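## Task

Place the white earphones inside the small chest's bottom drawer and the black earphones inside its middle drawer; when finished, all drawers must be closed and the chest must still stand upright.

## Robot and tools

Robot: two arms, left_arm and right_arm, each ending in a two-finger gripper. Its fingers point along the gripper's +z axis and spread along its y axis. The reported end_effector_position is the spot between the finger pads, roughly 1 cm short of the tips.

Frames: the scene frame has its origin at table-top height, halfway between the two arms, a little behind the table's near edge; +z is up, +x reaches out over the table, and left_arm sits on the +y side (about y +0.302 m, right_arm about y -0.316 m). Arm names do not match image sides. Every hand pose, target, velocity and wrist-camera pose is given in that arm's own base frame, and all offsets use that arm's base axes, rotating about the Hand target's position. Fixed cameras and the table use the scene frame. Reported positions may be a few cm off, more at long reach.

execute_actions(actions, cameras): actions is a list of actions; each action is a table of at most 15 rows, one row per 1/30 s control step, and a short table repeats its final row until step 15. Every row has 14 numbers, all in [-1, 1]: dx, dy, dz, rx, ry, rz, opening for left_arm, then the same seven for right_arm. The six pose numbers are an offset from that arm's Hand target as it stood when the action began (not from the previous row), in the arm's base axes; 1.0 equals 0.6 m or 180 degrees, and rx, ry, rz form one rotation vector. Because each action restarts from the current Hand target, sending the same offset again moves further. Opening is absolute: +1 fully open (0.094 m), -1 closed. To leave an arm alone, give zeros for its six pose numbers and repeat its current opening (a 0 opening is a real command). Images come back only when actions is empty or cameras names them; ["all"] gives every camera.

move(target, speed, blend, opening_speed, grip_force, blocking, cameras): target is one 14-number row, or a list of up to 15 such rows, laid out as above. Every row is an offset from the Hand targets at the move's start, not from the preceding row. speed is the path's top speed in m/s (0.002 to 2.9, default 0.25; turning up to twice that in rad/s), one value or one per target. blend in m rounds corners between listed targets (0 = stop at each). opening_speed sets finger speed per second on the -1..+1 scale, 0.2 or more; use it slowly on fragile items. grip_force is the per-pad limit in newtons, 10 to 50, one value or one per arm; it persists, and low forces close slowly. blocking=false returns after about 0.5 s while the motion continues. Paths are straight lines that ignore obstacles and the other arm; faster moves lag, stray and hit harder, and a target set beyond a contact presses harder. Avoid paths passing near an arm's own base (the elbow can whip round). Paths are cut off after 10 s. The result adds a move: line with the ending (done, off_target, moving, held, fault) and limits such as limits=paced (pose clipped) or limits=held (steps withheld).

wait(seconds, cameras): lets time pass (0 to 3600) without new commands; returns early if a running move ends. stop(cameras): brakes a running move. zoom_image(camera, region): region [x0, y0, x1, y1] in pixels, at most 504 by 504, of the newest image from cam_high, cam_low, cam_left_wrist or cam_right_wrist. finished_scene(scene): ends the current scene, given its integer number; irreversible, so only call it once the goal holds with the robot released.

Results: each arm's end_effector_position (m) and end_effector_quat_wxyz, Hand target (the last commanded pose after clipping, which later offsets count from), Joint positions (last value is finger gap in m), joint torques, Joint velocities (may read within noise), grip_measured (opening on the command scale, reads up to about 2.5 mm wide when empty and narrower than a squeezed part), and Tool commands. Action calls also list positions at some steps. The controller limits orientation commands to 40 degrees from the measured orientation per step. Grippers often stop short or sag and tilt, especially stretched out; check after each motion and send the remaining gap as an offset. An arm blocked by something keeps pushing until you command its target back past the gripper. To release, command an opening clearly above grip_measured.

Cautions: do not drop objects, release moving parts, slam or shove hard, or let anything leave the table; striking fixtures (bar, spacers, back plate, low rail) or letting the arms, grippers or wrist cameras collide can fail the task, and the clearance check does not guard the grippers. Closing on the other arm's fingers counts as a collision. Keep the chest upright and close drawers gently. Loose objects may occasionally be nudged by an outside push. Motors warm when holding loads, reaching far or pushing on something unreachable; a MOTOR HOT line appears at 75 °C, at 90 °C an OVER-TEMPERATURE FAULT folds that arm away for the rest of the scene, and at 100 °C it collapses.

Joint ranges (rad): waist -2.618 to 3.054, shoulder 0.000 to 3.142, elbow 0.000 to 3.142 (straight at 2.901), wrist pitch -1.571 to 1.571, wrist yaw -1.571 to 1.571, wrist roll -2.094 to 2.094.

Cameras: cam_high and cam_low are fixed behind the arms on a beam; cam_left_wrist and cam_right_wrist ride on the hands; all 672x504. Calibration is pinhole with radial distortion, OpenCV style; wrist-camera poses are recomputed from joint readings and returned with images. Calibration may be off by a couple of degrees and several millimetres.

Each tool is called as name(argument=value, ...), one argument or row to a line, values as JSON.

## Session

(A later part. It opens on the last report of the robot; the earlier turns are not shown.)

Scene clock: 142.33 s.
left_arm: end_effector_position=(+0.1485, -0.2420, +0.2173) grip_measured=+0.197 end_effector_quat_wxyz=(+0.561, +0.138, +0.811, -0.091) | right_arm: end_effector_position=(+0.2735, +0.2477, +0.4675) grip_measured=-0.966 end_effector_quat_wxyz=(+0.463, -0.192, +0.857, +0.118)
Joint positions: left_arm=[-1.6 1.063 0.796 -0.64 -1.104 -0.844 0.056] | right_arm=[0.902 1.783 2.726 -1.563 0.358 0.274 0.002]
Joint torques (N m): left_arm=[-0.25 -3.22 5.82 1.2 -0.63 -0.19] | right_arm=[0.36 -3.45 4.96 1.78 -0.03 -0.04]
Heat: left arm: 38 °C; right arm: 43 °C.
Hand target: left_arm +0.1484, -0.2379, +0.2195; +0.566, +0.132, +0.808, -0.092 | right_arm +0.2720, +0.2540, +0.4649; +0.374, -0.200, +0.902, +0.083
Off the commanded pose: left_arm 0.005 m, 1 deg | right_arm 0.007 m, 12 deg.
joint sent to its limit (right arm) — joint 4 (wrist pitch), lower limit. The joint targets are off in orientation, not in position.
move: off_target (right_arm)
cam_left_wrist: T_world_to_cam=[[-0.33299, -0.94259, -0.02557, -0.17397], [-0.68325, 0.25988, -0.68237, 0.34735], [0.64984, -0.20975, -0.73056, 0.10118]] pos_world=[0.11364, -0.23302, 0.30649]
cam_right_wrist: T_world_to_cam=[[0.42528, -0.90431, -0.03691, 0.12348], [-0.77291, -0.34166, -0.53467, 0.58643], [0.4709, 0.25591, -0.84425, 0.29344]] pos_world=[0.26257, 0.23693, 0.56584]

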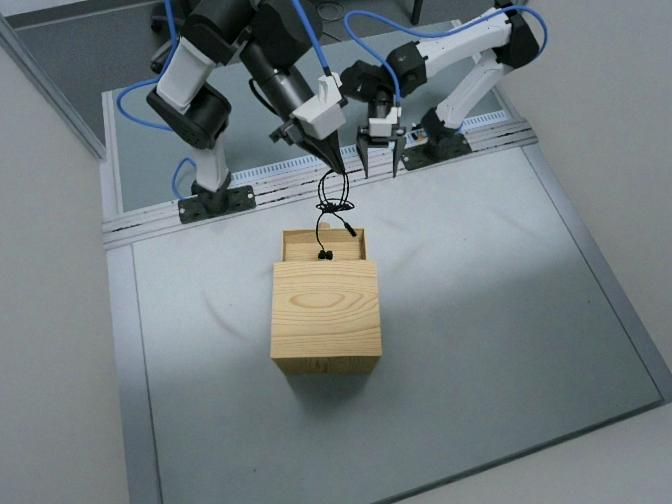

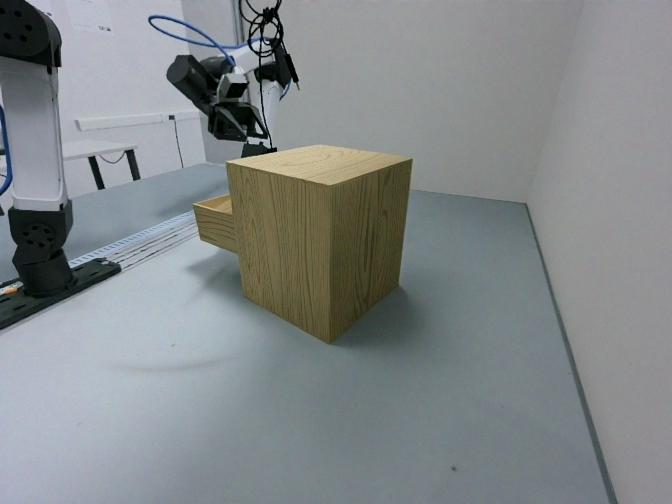

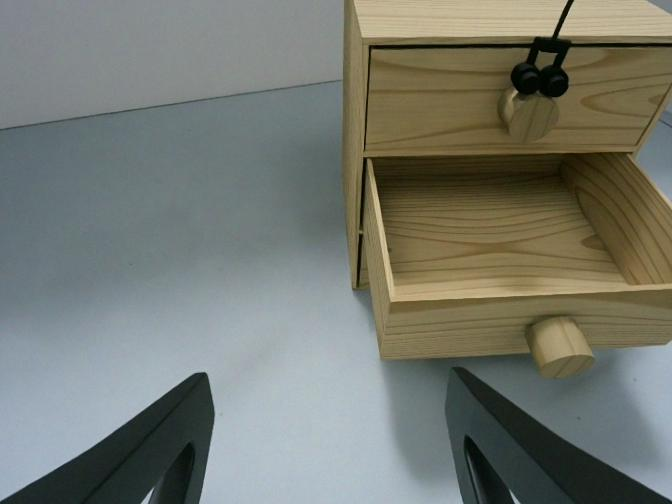

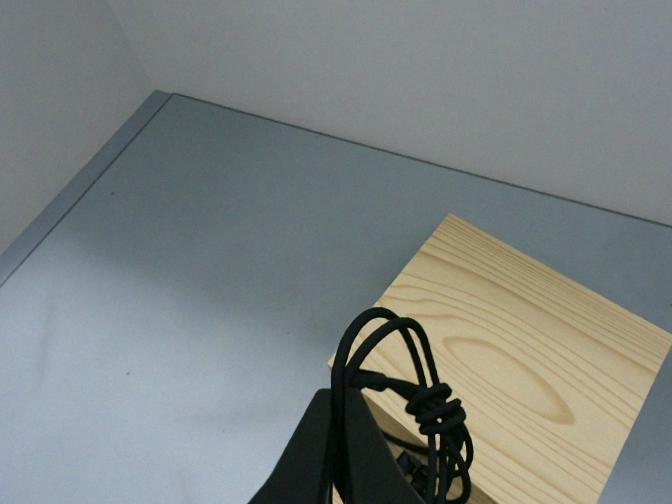

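move(
  target=[0,0,0,0,0,0,0.2,-0.0867,-0.0675,-0.0083,-0.0,-0.05,0.0,-1],
  speed=0.15,
  cameras=["cam_high","cam_left_wrist","cam_right_wrist"],
)

Scene clock: 155.20 s.
left_arm: end_effector_position=(+0.1485, -0.2420, +0.2173) grip_measured=+0.197 end_effector_quat_wxyz=(+0.561, +0.138, +0.811, -0.091) | right_arm: end_effector_position=(+0.2233, +0.2197, +0.4565) grip_measured=-0.966 end_effector_quat_wxyz=(+0.460, -0.214, +0.858, +0.081)
Joint positions: left_arm=[-1.6 1.063 0.796 -0.64 -1.104 -0.844 0.056] | right_arm=[1.052 1.553 2.415 -1.565 0.51 0.322 0.002]
Joint torques (N m): left_arm=[-0.35 -3.25 5.83 1.22 -0.63 -0.22] | right_arm=[0.32 -4.36 3.47 1.69 0.35 0.04]
Heat: left arm: 38 °C; right arm: 43 °C.
Hand target: left_arm +0.1484, -0.2379, +0.2195; +0.566, +0.132, +0.808, -0.092 | right_arm +0.2200, +0.2135, +0.4600; +0.444, -0.206, +0.870, +0.067
Off the commanded pose: left_arm 0.005 m, 1 deg | right_arm 0.008 m, 3 deg.
joint sent to its limit (right arm) — joint 4 (wrist pitch), lower limit. The joint targets are off in orientation, not in position.
move: off_target (right_arm)
cam_left_wrist: T_world_to_cam=[[-0.33299, -0.94259, -0.02557, -0.17397], [-0.68325, 0.25988, -0.68237, 0.34735], [0.64984, -0.20975, -0.73056, 0.10118]] pos_world=[0.11364, -0.23302, 0.30649]
cam_right_wrist: T_world_to_cam=[[0.42815, -0.90251, 0.04646, 0.07997], [-0.76446, -0.38912, -0.51398, 0.53134], [0.48195, 0.18454, -0.85654, 0.33387]] pos_world=[0.21104, 0.21732, 0.55536]

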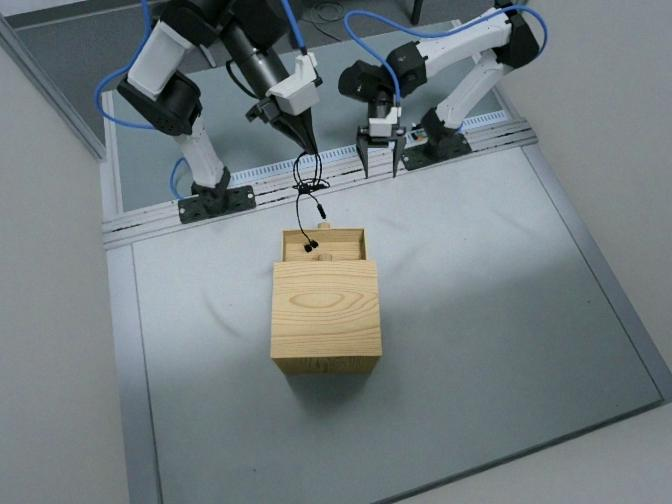

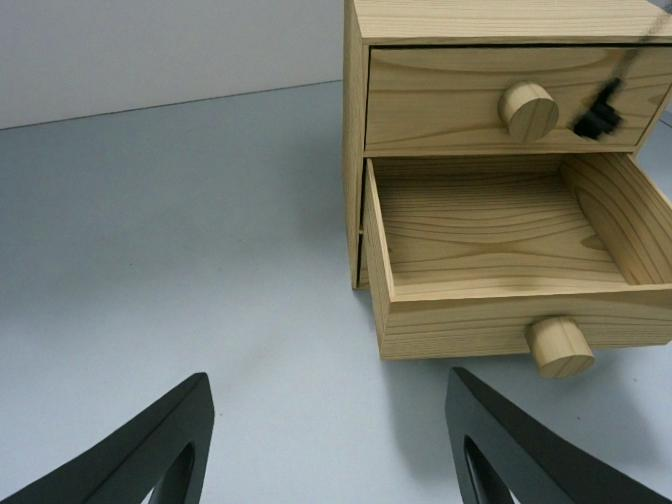

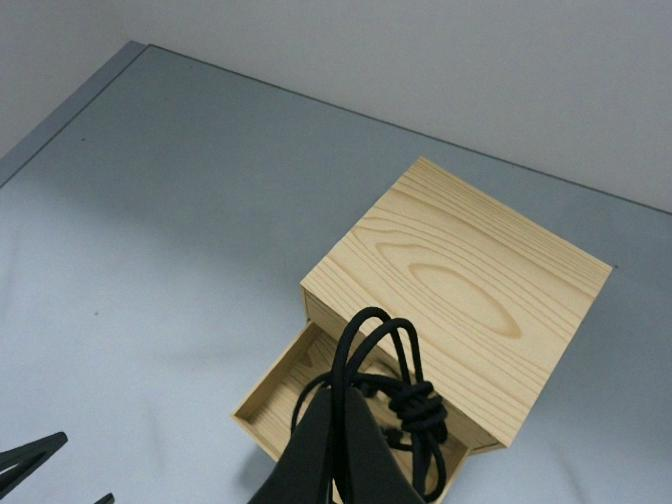

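move(
  target=[
    [0,0,0,0,0,0,0.2,-0.0233,-0.0292,0,0,0,0,-1],
    [0,0,0,0,0,0,0.2,-0.0233,-0.0292,-0.1917,0,0.0504,0,-1],
  ],
  speed=[0.12,0.12],
  blend=[0.015,0],
  cameras=["cam_high","cam_left_wrist","cam_right_wrist"],
)

Scene clock: 159.43 s.
left_arm: end_effector_position=(+0.1485, -0.2420, +0.2173) grip_measured=+0.197 end_effector_quat_wxyz=(+0.561, +0.138, +0.811, -0.091) | right_arm: end_effector_position=(+0.2082, +0.1972, +0.3412) grip_measured=-0.966 end_effector_quat_wxyz=(+0.370, -0.205, +0.904, +0.069)
Joint positions: left_arm=[-1.6 1.063 0.796 -0.64 -1.104 -0.844 0.056] | right_arm=[0.995 1.247 1.693 -1.336 0.396 0.407 0.002]
Joint torques (N m): left_arm=[-0.24 -3.22 5.82 1.23 -0.63 -0.21] | right_arm=[-0.7 -3.64 5.15 1.65 0.05 0.02]
Heat: left arm: 38 °C; right arm: 43 °C.
Hand target: left_arm +0.1484, -0.2379, +0.2195; +0.566, +0.132, +0.808, -0.092 | right_arm +0.2061, +0.1960, +0.3449; +0.373, -0.200, +0.902, +0.083
Off the commanded pose: left_arm 0.005 m, 1 deg | right_arm 0.005 m, 2 deg.
move: done; blend cut to 0.014 m at target 1
cam_left_wrist: T_world_to_cam=[[-0.33299, -0.94259, -0.02557, -0.17397], [-0.68325, 0.25988, -0.68237, 0.34735], [0.64984, -0.20975, -0.73056, 0.10118]] pos_world=[0.11364, -0.23302, 0.30649]
cam_right_wrist: T_world_to_cam=[[0.40525, -0.91403, 0.01812, 0.08819], [-0.85922, -0.38757, -0.33396, 0.40984], [0.31227, 0.11977, -0.94241, 0.32392]] pos_world=[0.21525, 0.20066, 0.44054]

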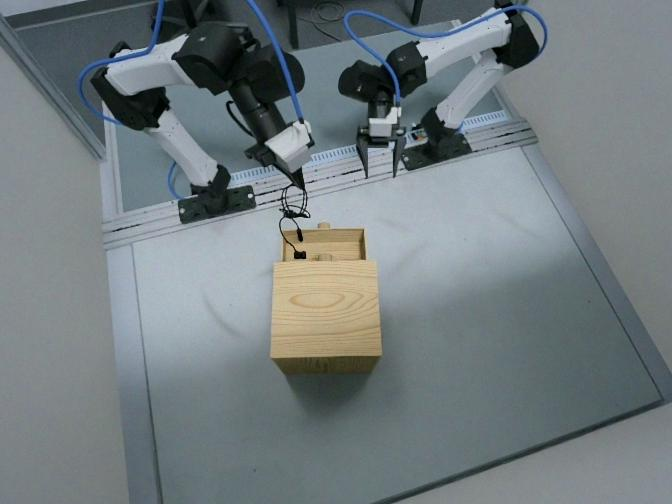

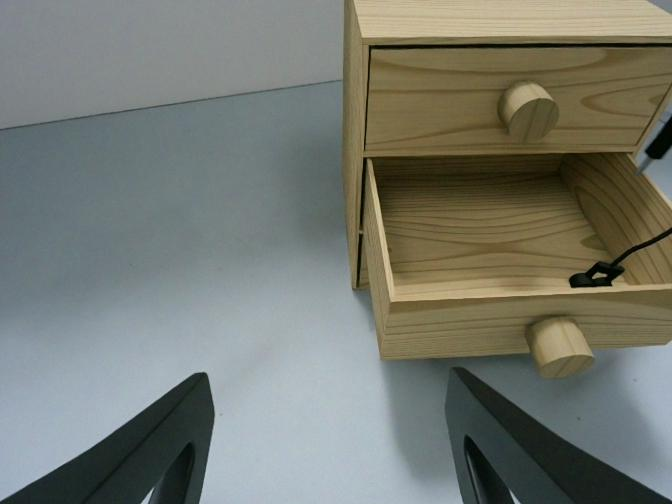

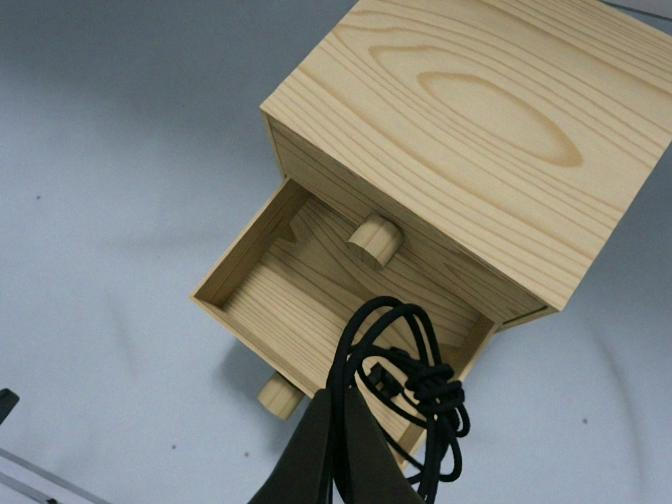

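move(
  target=[0,0,0,0,0,0,0.2,0.0377,0.0782,-0.19,0,0,0,-1],
  speed=0.1,
  cameras=["cam_left_wrist","cam_right_wrist","cam_high"],
)

Scene clock: 164.33 s.
left_arm: end_effector_position=(+0.1485, -0.2420, +0.2173) grip_measured=+0.197 end_effector_quat_wxyz=(+0.561, +0.138, +0.811, -0.091) | right_arm: end_effector_position=(+0.2292, +0.2408, +0.2314) grip_measured=-0.966 end_effector_quat_wxyz=(+0.371, -0.203, +0.903, +0.079)
Joint positions: left_arm=[-1.6 1.063 0.796 -0.64 -1.104 -0.844 0.056] | right_arm=[1.013 1.221 1.184 -0.846 0.395 0.427 0.002]
Joint torques (N m): left_arm=[-0.23 -3.18 5.87 1.23 -0.63 -0.2] | right_arm=[0.35 -3.19 6.37 1.66 0.22 0.06]
Heat: left arm: 38 °C; right arm: 42 °C.
Hand target: left_arm +0.1484, -0.2379, +0.2195; +0.566, +0.132, +0.808, -0.092 | right_arm +0.2286, +0.2430, +0.2310; +0.373, -0.200, +0.902, +0.083
Off the commanded pose: left_arm 0.005 m, 1 deg | right_arm 0.002 m, 1 deg.
move: done
cam_left_wrist: T_world_to_cam=[[-0.33299, -0.94259, -0.02557, -0.17397], [-0.68325, 0.25988, -0.68237, 0.34735], [0.64984, -0.20975, -0.73056, 0.10118]] pos_world=[0.11364, -0.23302, 0.30649]
cam_right_wrist: T_world_to_cam=[[0.40934, -0.91238, -0.00086, 0.12461], [-0.85803, -0.38463, -0.34036, 0.40856], [0.31021, 0.14006, -0.94029, 0.20371]] pos_world=[0.23636, 0.24231, 0.33071]
Images, in order (width x height): cam_high 672x504, cam_left_wrist 672x504, cam_right_wrist 672x504.

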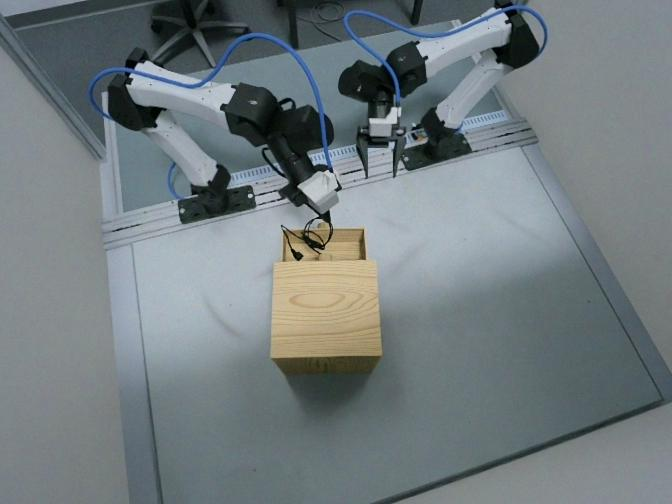

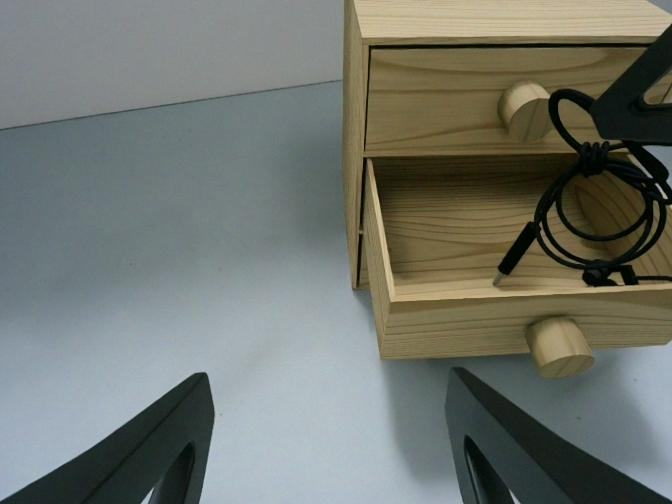

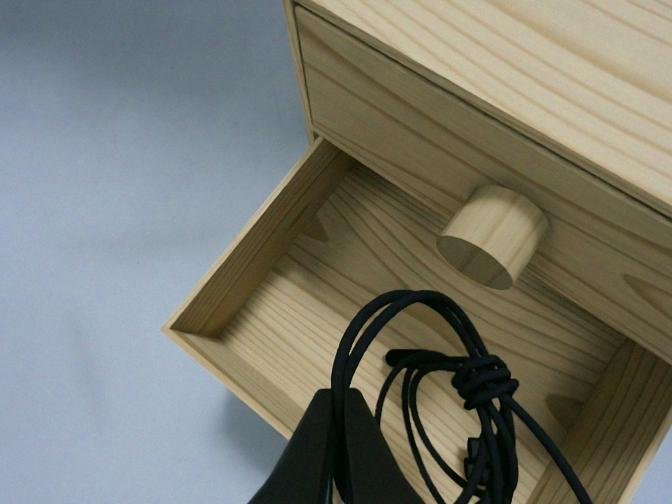

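zoom_image(
  camera="cam_high",
  region=[250, 170, 400, 290],
)

zoom_image(
  camera="cam_left_wrist",
  region=[472, 60, 672, 310],
)

Scaled by 3.360 from the camera's image (finer frame: 960x720).

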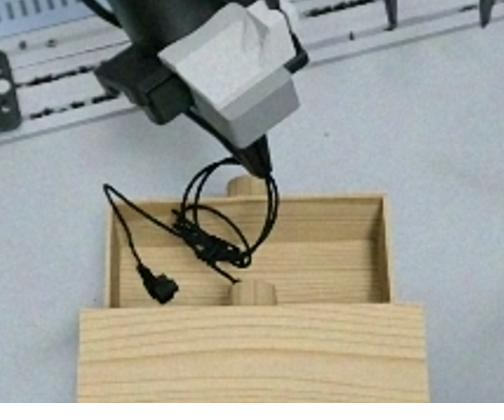

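Scaled by 2.016 from the camera's image (finer frame: 960x720).

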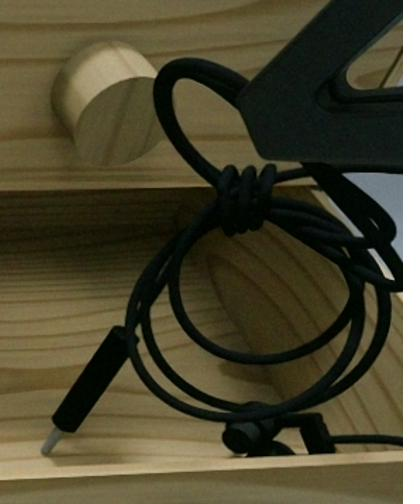

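move(
  target=[
    [0,0,0,0,0,0,0.2,0.0278,0.0483,0,0,0,0,-1],
    [0,0,0,0,0,0,0.2,0.0278,0.0483,-0.1,0,0,0,-1],
  ],
  speed=[0.1,0.1],
  blend=[0.01,0],
  cameras=["cam_left_wrist","cam_right_wrist","cam_high"],
)

Scene clock: 168.73 s.
left_arm: end_effector_position=(+0.1485, -0.2420, +0.2173) grip_measured=+0.197 end_effector_quat_wxyz=(+0.561, +0.138, +0.811, -0.091) | right_arm: end_effector_position=(+0.2450, +0.2696, +0.1776) grip_measured=-0.966 end_effector_quat_wxyz=(+0.376, -0.201, +0.900, +0.087)
Joint positions: left_arm=[-1.6 1.063 0.796 -0.64 -1.104 -0.844 0.056] | right_arm=[1.018 1.318 1.026 -0.573 0.395 0.431 0.002]
Joint torques (N m): left_arm=[-0.27 -3.28 5.79 1.23 -0.63 -0.19] | right_arm=[0.27 -2.71 6.54 1.7 0.25 0.05]
Heat: left arm: 38 °C; right arm: 42 °C.
Hand target: left_arm +0.1484, -0.2379, +0.2195; +0.566, +0.132, +0.808, -0.092 | right_arm +0.2453, +0.2720, +0.1710; +0.373, -0.200, +0.902, +0.083
Off the commanded pose: left_arm 0.005 m, 1 deg | right_arm 0.007 m, 1 deg.
move: done
cam_left_wrist: T_world_to_cam=[[-0.33299, -0.94259, -0.02557, -0.17397], [-0.68325, 0.25988, -0.68237, 0.34735], [0.64984, -0.20975, -0.73056, 0.10118]] pos_world=[0.11364, -0.23302, 0.30649]
cam_right_wrist: T_world_to_cam=[[0.41146, -0.91133, -0.01314, 0.14576], [-0.85441, -0.38066, -0.35368, 0.41538], [0.31732, 0.15675, -0.93527, 0.13704]] pos_world=[0.25144, 0.26947, 0.27699]
Images, in order (width x height): cam_high 672x504, cam_left_wrist 672x504, cam_right_wrist 672x504.

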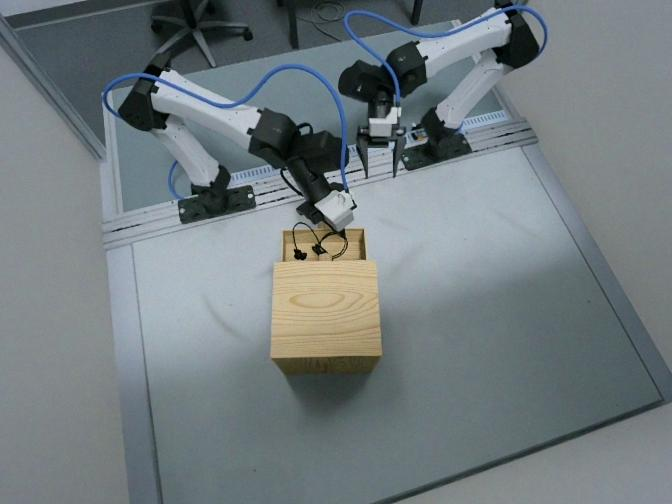

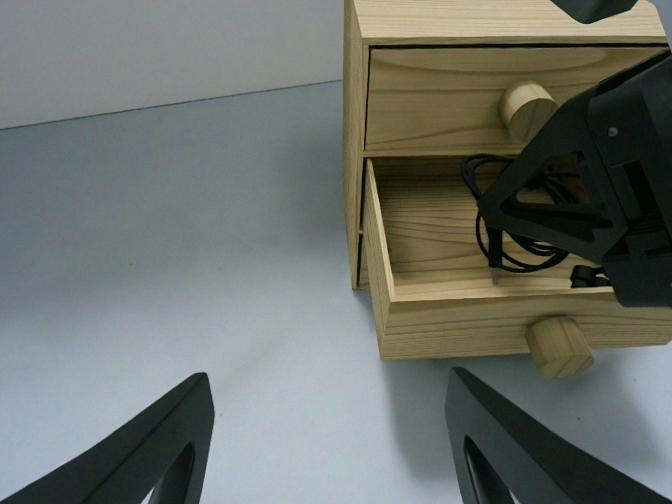

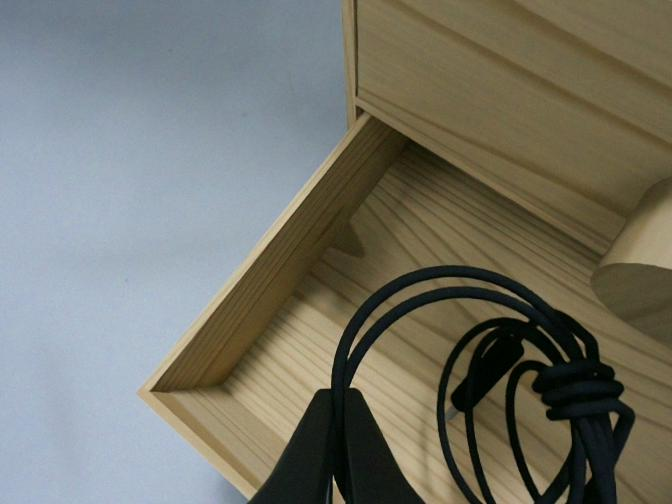

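zoom_image(
  camera="cam_high",
  region=[260, 190, 385, 290],
)

zoom_image(
  camera="cam_left_wrist",
  region=[440, 60, 672, 310],
)

Scaled by 4.032 from the camera's image (finer frame: 960x720).

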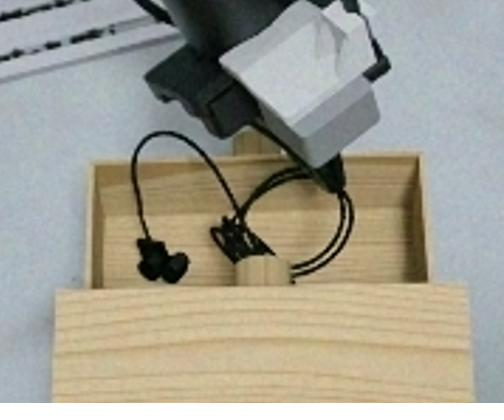

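Scaled by 2.016 from the camera's image (finer frame: 960x720).

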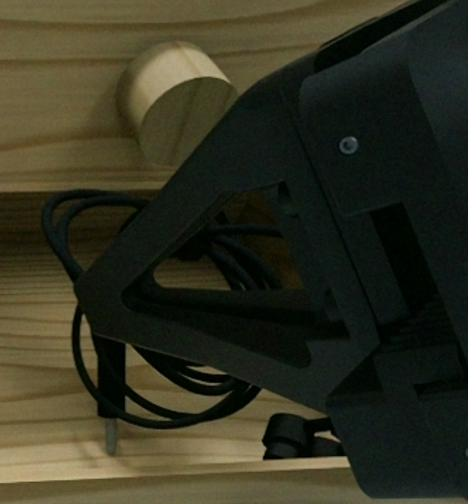

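move(
  target=[0,0,0,0,0,0,0.2,0.0138,-0.0117,-0.0833,-0.0235,0.0503,0,-1],
  speed=0.08,
  cameras=["cam_left_wrist","cam_right_wrist","cam_high"],
)

Scene clock: 178.37 s.
left_arm: end_effector_position=(+0.1485, -0.2420, +0.2173) grip_measured=+0.197 end_effector_quat_wxyz=(+0.561, +0.138, +0.811, -0.091) | right_arm: end_effector_position=(+0.2558, +0.2660, +0.1316) grip_measured=-0.966 end_effector_quat_wxyz=(+0.309, -0.200, +0.927, +0.071)
Joint positions: left_arm=[-1.6 1.063 0.796 -0.64 -1.104 -0.844 0.056] | right_arm=[0.943 1.437 1.026 -0.578 0.295 0.429 0.002]
Joint torques (N m): left_arm=[-0.27 -3.26 5.91 1.22 -0.63 -0.2] | right_arm=[-0.61 -3.45 6.45 1.35 0.01 -0.09]
Heat: left arm: 38 °C; right arm: 42 °C.
Hand target: left_arm +0.1484, -0.2379, +0.2195; +0.566, +0.132, +0.808, -0.092 | right_arm +0.2536, +0.2650, +0.1211; +0.293, -0.207, +0.931, +0.065
Off the commanded pose: left_arm 0.005 m, 1 deg | right_arm 0.011 m, 2 deg.
move: off_target (right_arm)
cam_left_wrist: T_world_to_cam=[[-0.33299, -0.94259, -0.02557, -0.17397], [-0.68325, 0.25988, -0.68237, 0.34735], [0.64984, -0.20975, -0.73056, 0.10118]] pos_world=[0.11364, -0.23302, 0.30649]
cam_right_wrist: T_world_to_cam=[[0.39692, -0.91776, -0.01337, 0.14287], [-0.89794, -0.38525, -0.21283, 0.40075], [0.19017, 0.09648, -0.977, 0.14516]] pos_world=[0.27554, 0.2715, 0.22902]
Images, in order (width x height): cam_high 672x504, cam_left_wrist 672x504, cam_right_wrist 672x504.

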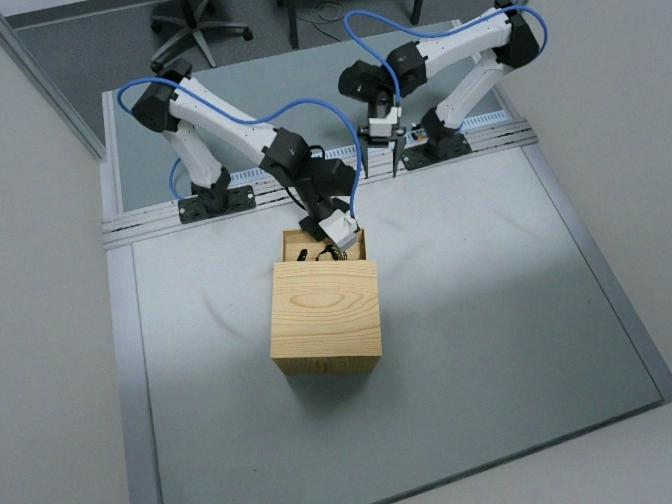

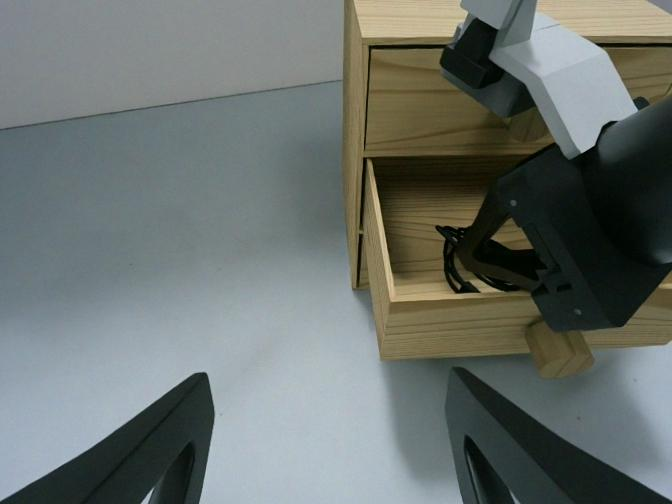

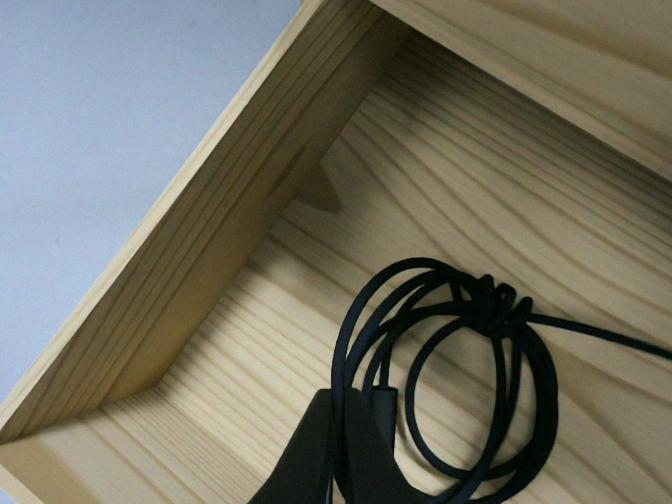

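zoom_image(
  camera="cam_high",
  region=[260, 200, 385, 290],
)

Scaled by 4.032 from the camera's image (finer frame: 960x720).

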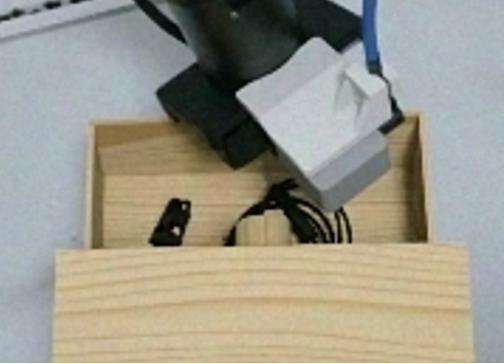

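move(
  target=[
    [0,0,0,0,0,0,0.2,0,0,0.0175,0,0,0,-0.42],
    [0,0,0,0,0,0,0.2,-0.06,-0.03,0.13,0,0,0,-0.42],
  ],
  speed=[0.1,0.12],
  opening_speed=0.8,
  cameras=["cam_left_wrist","cam_right_wrist","cam_high"],
)

Scene clock: 183.17 s.
left_arm: end_effector_position=(+0.1485, -0.2420, +0.2173) grip_measured=+0.197 end_effector_quat_wxyz=(+0.561, +0.138, +0.811, -0.091) | right_arm: end_effector_position=(+0.2170, +0.2464, +0.1844) grip_measured=-0.423 end_effector_quat_wxyz=(+0.278, -0.214, +0.935, +0.057)
Joint positions: left_arm=[-1.6 1.063 0.796 -0.64 -1.104 -0.844 0.056] | right_arm=[1.007 1.336 1.196 -0.933 0.302 0.479 0.027]
Joint torques (N m): left_arm=[-0.34 -3.18 5.87 1.23 -0.62 -0.2] | right_arm=[0.4 -5.37 8.98 1.19 0.32 0.08]
Heat: left arm: 38 °C; right arm: 41 °C.
Hand target: left_arm +0.1484, -0.2379, +0.2195; +0.566, +0.132, +0.808, -0.092 | right_arm +0.2176, +0.2469, +0.1989; +0.293, -0.207, +0.931, +0.065
Off the commanded pose: left_arm 0.005 m, 1 deg | right_arm 0.015 m, 2 deg.
move: off_target (right_arm)
cam_left_wrist: T_world_to_cam=[[-0.33299, -0.94259, -0.02557, -0.17397], [-0.68325, 0.25988, -0.68237, 0.34735], [0.64984, -0.20975, -0.73056, 0.10118]] pos_world=[0.11364, -0.23302, 0.30649]
cam_right_wrist: T_world_to_cam=[[0.41477, -0.9099, 0.00754, 0.13124], [-0.8999, -0.41141, -0.14468, 0.36389], [0.13474, 0.05323, -0.98945, 0.23112]] pos_world=[0.24189, 0.25683, 0.28034]
Images, in order (width x height): cam_high 672x504, cam_left_wrist 672x504, cam_right_wrist 672x504.

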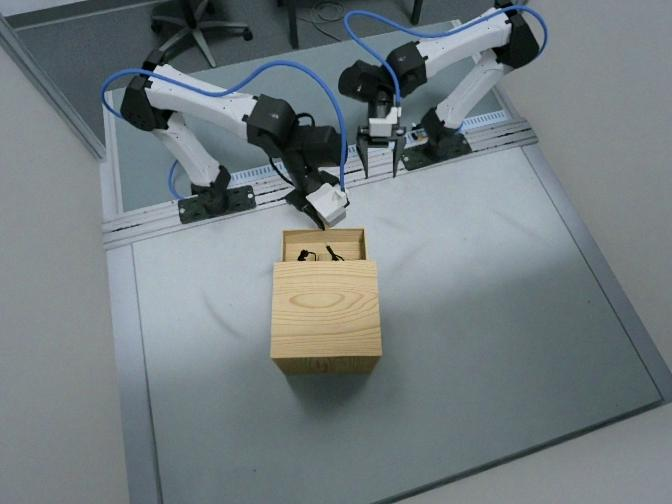

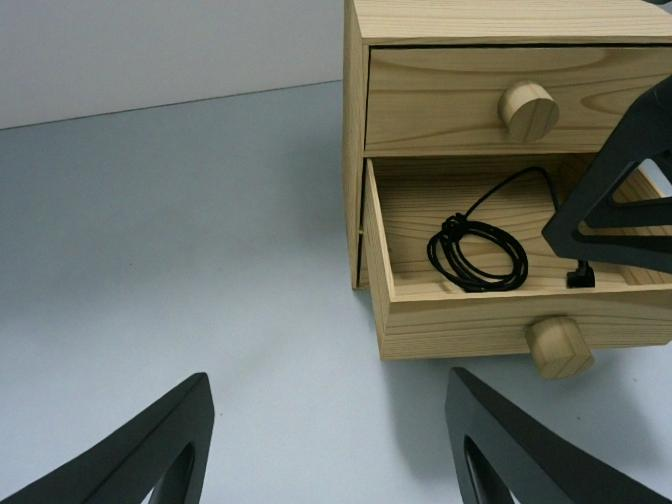

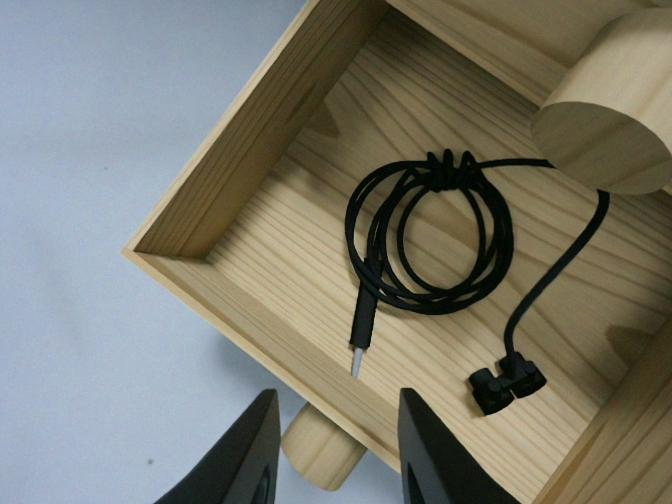

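move(
  target=[
    [0,0,0,0,0,0,0.2,-0.0333,-0.1,0.15,0,0,0,-0.42],
    [-0.0372,-0.2193,-0.1592,0,0,0,0.2,0,-0.3333,0.2,0,0,0,-0.42],
    [0.2077,-0.3017,-0.1592,0,0,0,0.2,0,-0.3333,0.2,0,0,0,-0.42],
    [0.2607,-0.319,-0.1592,0,0,0,0.2,0,-0.3333,0.2,0,0,0,-0.42],
  ],
  speed=[0.25,0.3,0.12,0.05],
  blend=[0.03,0.01,0.01,0],
  cameras=["cam_high","cam_left_wrist","cam_low"],
)

Scene clock: 192.63 s.
left_arm: end_effector_position=(+0.2962, -0.4154, +0.1133) grip_measured=+0.197 end_effector_quat_wxyz=(+0.559, +0.140, +0.814, -0.071) | right_arm: end_effector_position=(+0.2181, +0.0454, +0.3153) grip_measured=-0.423 end_effector_quat_wxyz=(+0.293, -0.204, +0.932, +0.059)
Joint positions: left_arm=[-1.204 1.969 1.139 0.262 -0.824 -0.393 0.056] | right_arm=[0.043 1.106 1.61 -1.501 -0.209 -0.326 0.027]
Joint torques (N m): left_arm=[1.14 -6.89 9.74 2.11 0 0.03] | right_arm=[-0.75 -0.12 7.15 1.3 -0.3 -0.11]
Heat: left arm: 38 °C; right arm: 41 °C.
Hand target: left_arm +0.3048, -0.4294, +0.1240; +0.566, +0.132, +0.808, -0.092 | right_arm +0.2176, +0.0469, +0.3190; +0.293, -0.207, +0.931, +0.065
Off the commanded pose: left_arm 0.020 m, 3 deg | right_arm 0.004 m, 1 deg.
move: off_target (left_arm)
cam_left_wrist: T_world_to_cam=[[-0.31354, -0.94768, -0.06003, -0.29486], [-0.68849, 0.27041, -0.67295, 0.42723], [0.65398, -0.16967, -0.73724, -0.09094]] pos_world=[0.26116, -0.41039, 0.20276]
Images, in order (width x height): cam_high 672x504, cam_low 672x504, cam_left_wrist 672x504.

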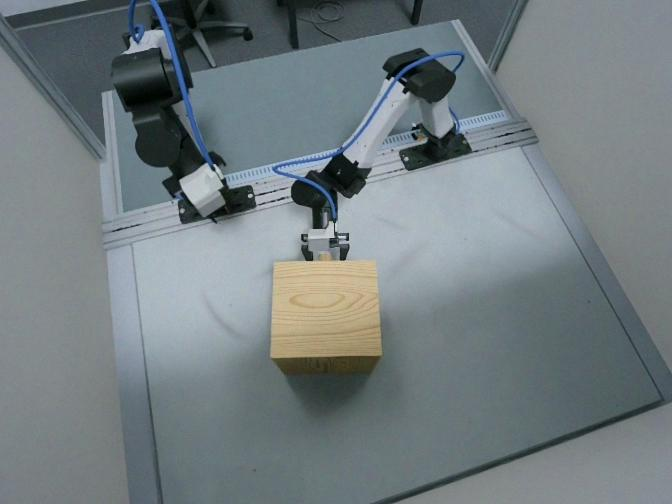

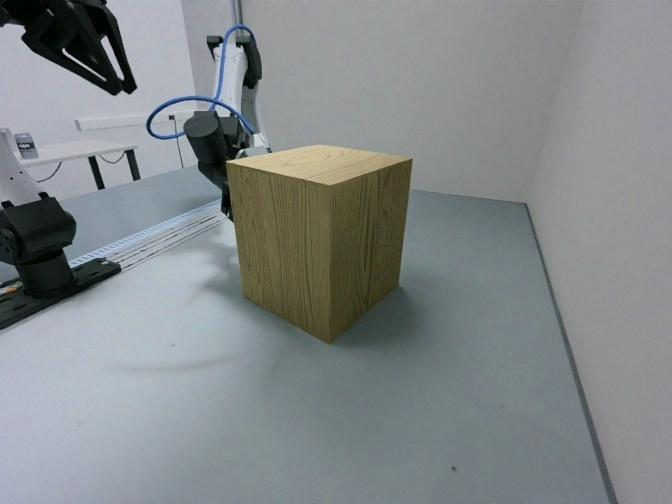

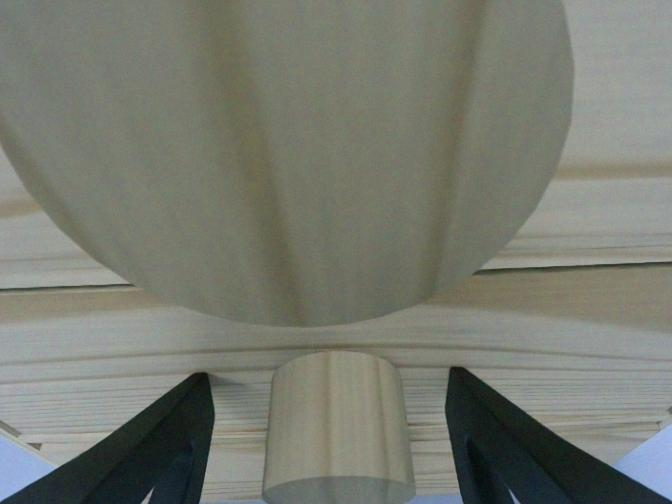

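move(
  target=[
    [-0.2978,0.0998,0.0,0,0,0,0.2,0,0,0,0,0,0,-0.42],
    [-0.2607,0.3192,0.1592,0,0,0,0.2,0,0,0,0,0,0,-0.42],
  ],
  speed=[0.2,0.3],
  blend=[0.02,0],
  cameras=["cam_high","cam_left_wrist","cam_low"],
)

Scene clock: 196.23 s.
left_arm: end_effector_position=(+0.1493, -0.2329, +0.2059) grip_measured=+0.197 end_effector_quat_wxyz=(+0.563, +0.145, +0.810, -0.077) | right_arm: end_effector_position=(+0.2181, +0.0454, +0.3153) grip_measured=-0.423 end_effector_quat_wxyz=(+0.293, -0.204, +0.932, +0.059)
Joint positions: left_arm=[-1.601 1.044 0.747 -0.64 -1.115 -0.844 0.056] | right_arm=[0.043 1.106 1.61 -1.501 -0.209 -0.326 0.027]
Joint torques (N m): left_arm=[-0.32 -1.96 9.54 1.17 -0.53 -0.2] | right_arm=[-0.73 -0.14 7.16 1.29 -0.31 -0.1]
Heat: left arm: 38 °C; right arm: 41 °C.
Hand target: left_arm +0.1483, -0.2379, +0.2196; +0.566, +0.132, +0.808, -0.092 | right_arm +0.2176, +0.0469, +0.3190; +0.293, -0.207, +0.931, +0.065
Off the commanded pose: left_arm 0.015 m, 2 deg | right_arm 0.004 m, 1 deg.
move: off_target (left_arm)
cam_left_wrist: T_world_to_cam=[[-0.32747, -0.94312, -0.05729, -0.15981], [-0.678, 0.27678, -0.68097, 0.34063], [0.65809, -0.18415, -0.73007, 0.09885]] pos_world=[0.11356, -0.22679, 0.29497]
Images, in order (width x height): cam_high 672x504, cam_low 672x504, cam_left_wrist 672x504.

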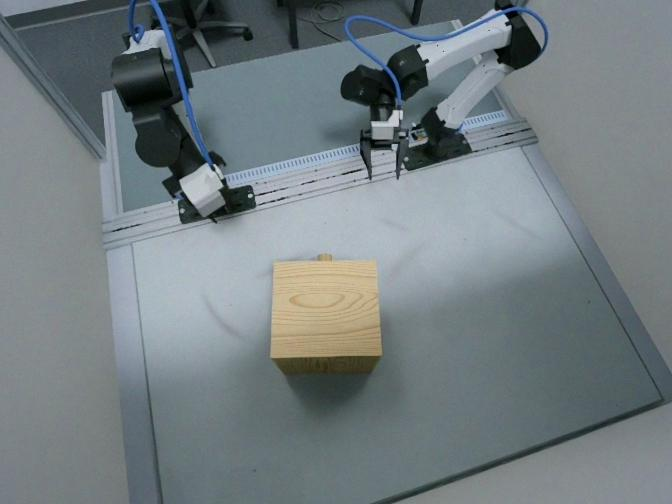

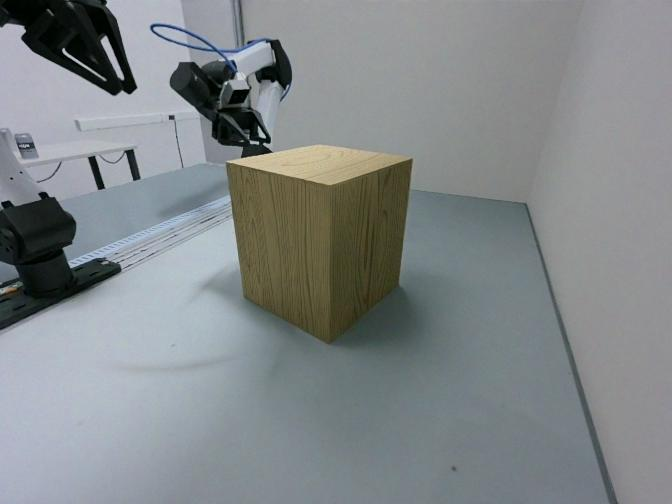

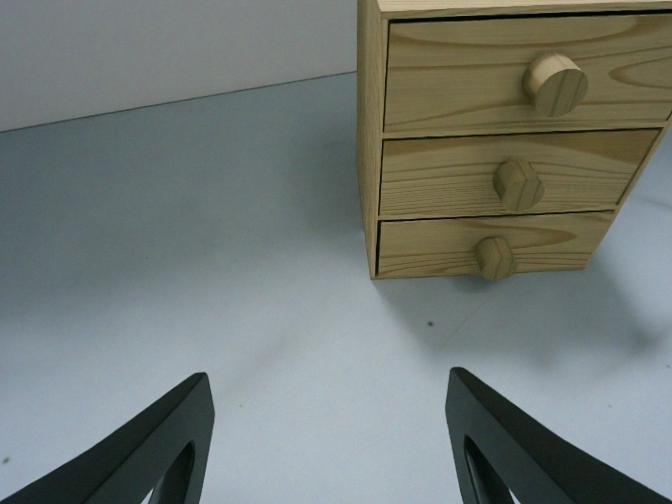

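zoom_image(
  camera="cam_left_wrist",
  region=[350, 0, 672, 300],
)

zoom_image(
  camera="cam_high",
  region=[250, 235, 400, 385],
)

Scaled by 1.565 from the camera's image (finer frame: 960x720).

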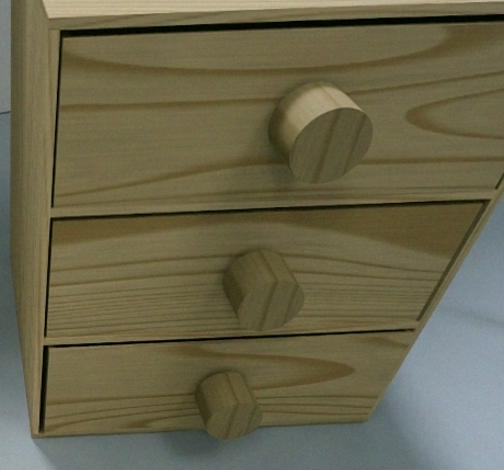

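Scaled by 3.360 from the camera's image (finer frame: 960x720).

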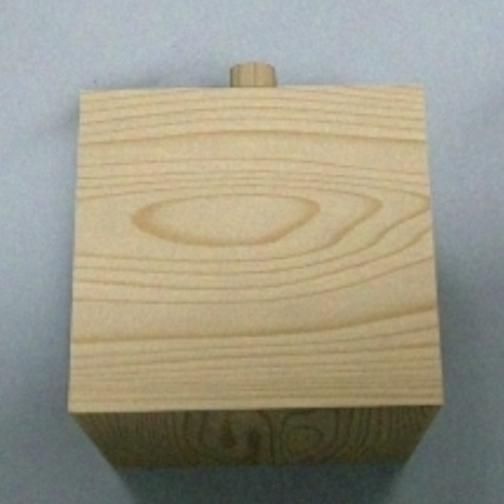

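finished_scene(
  scene=1,
)

The scene is finished: the task was done.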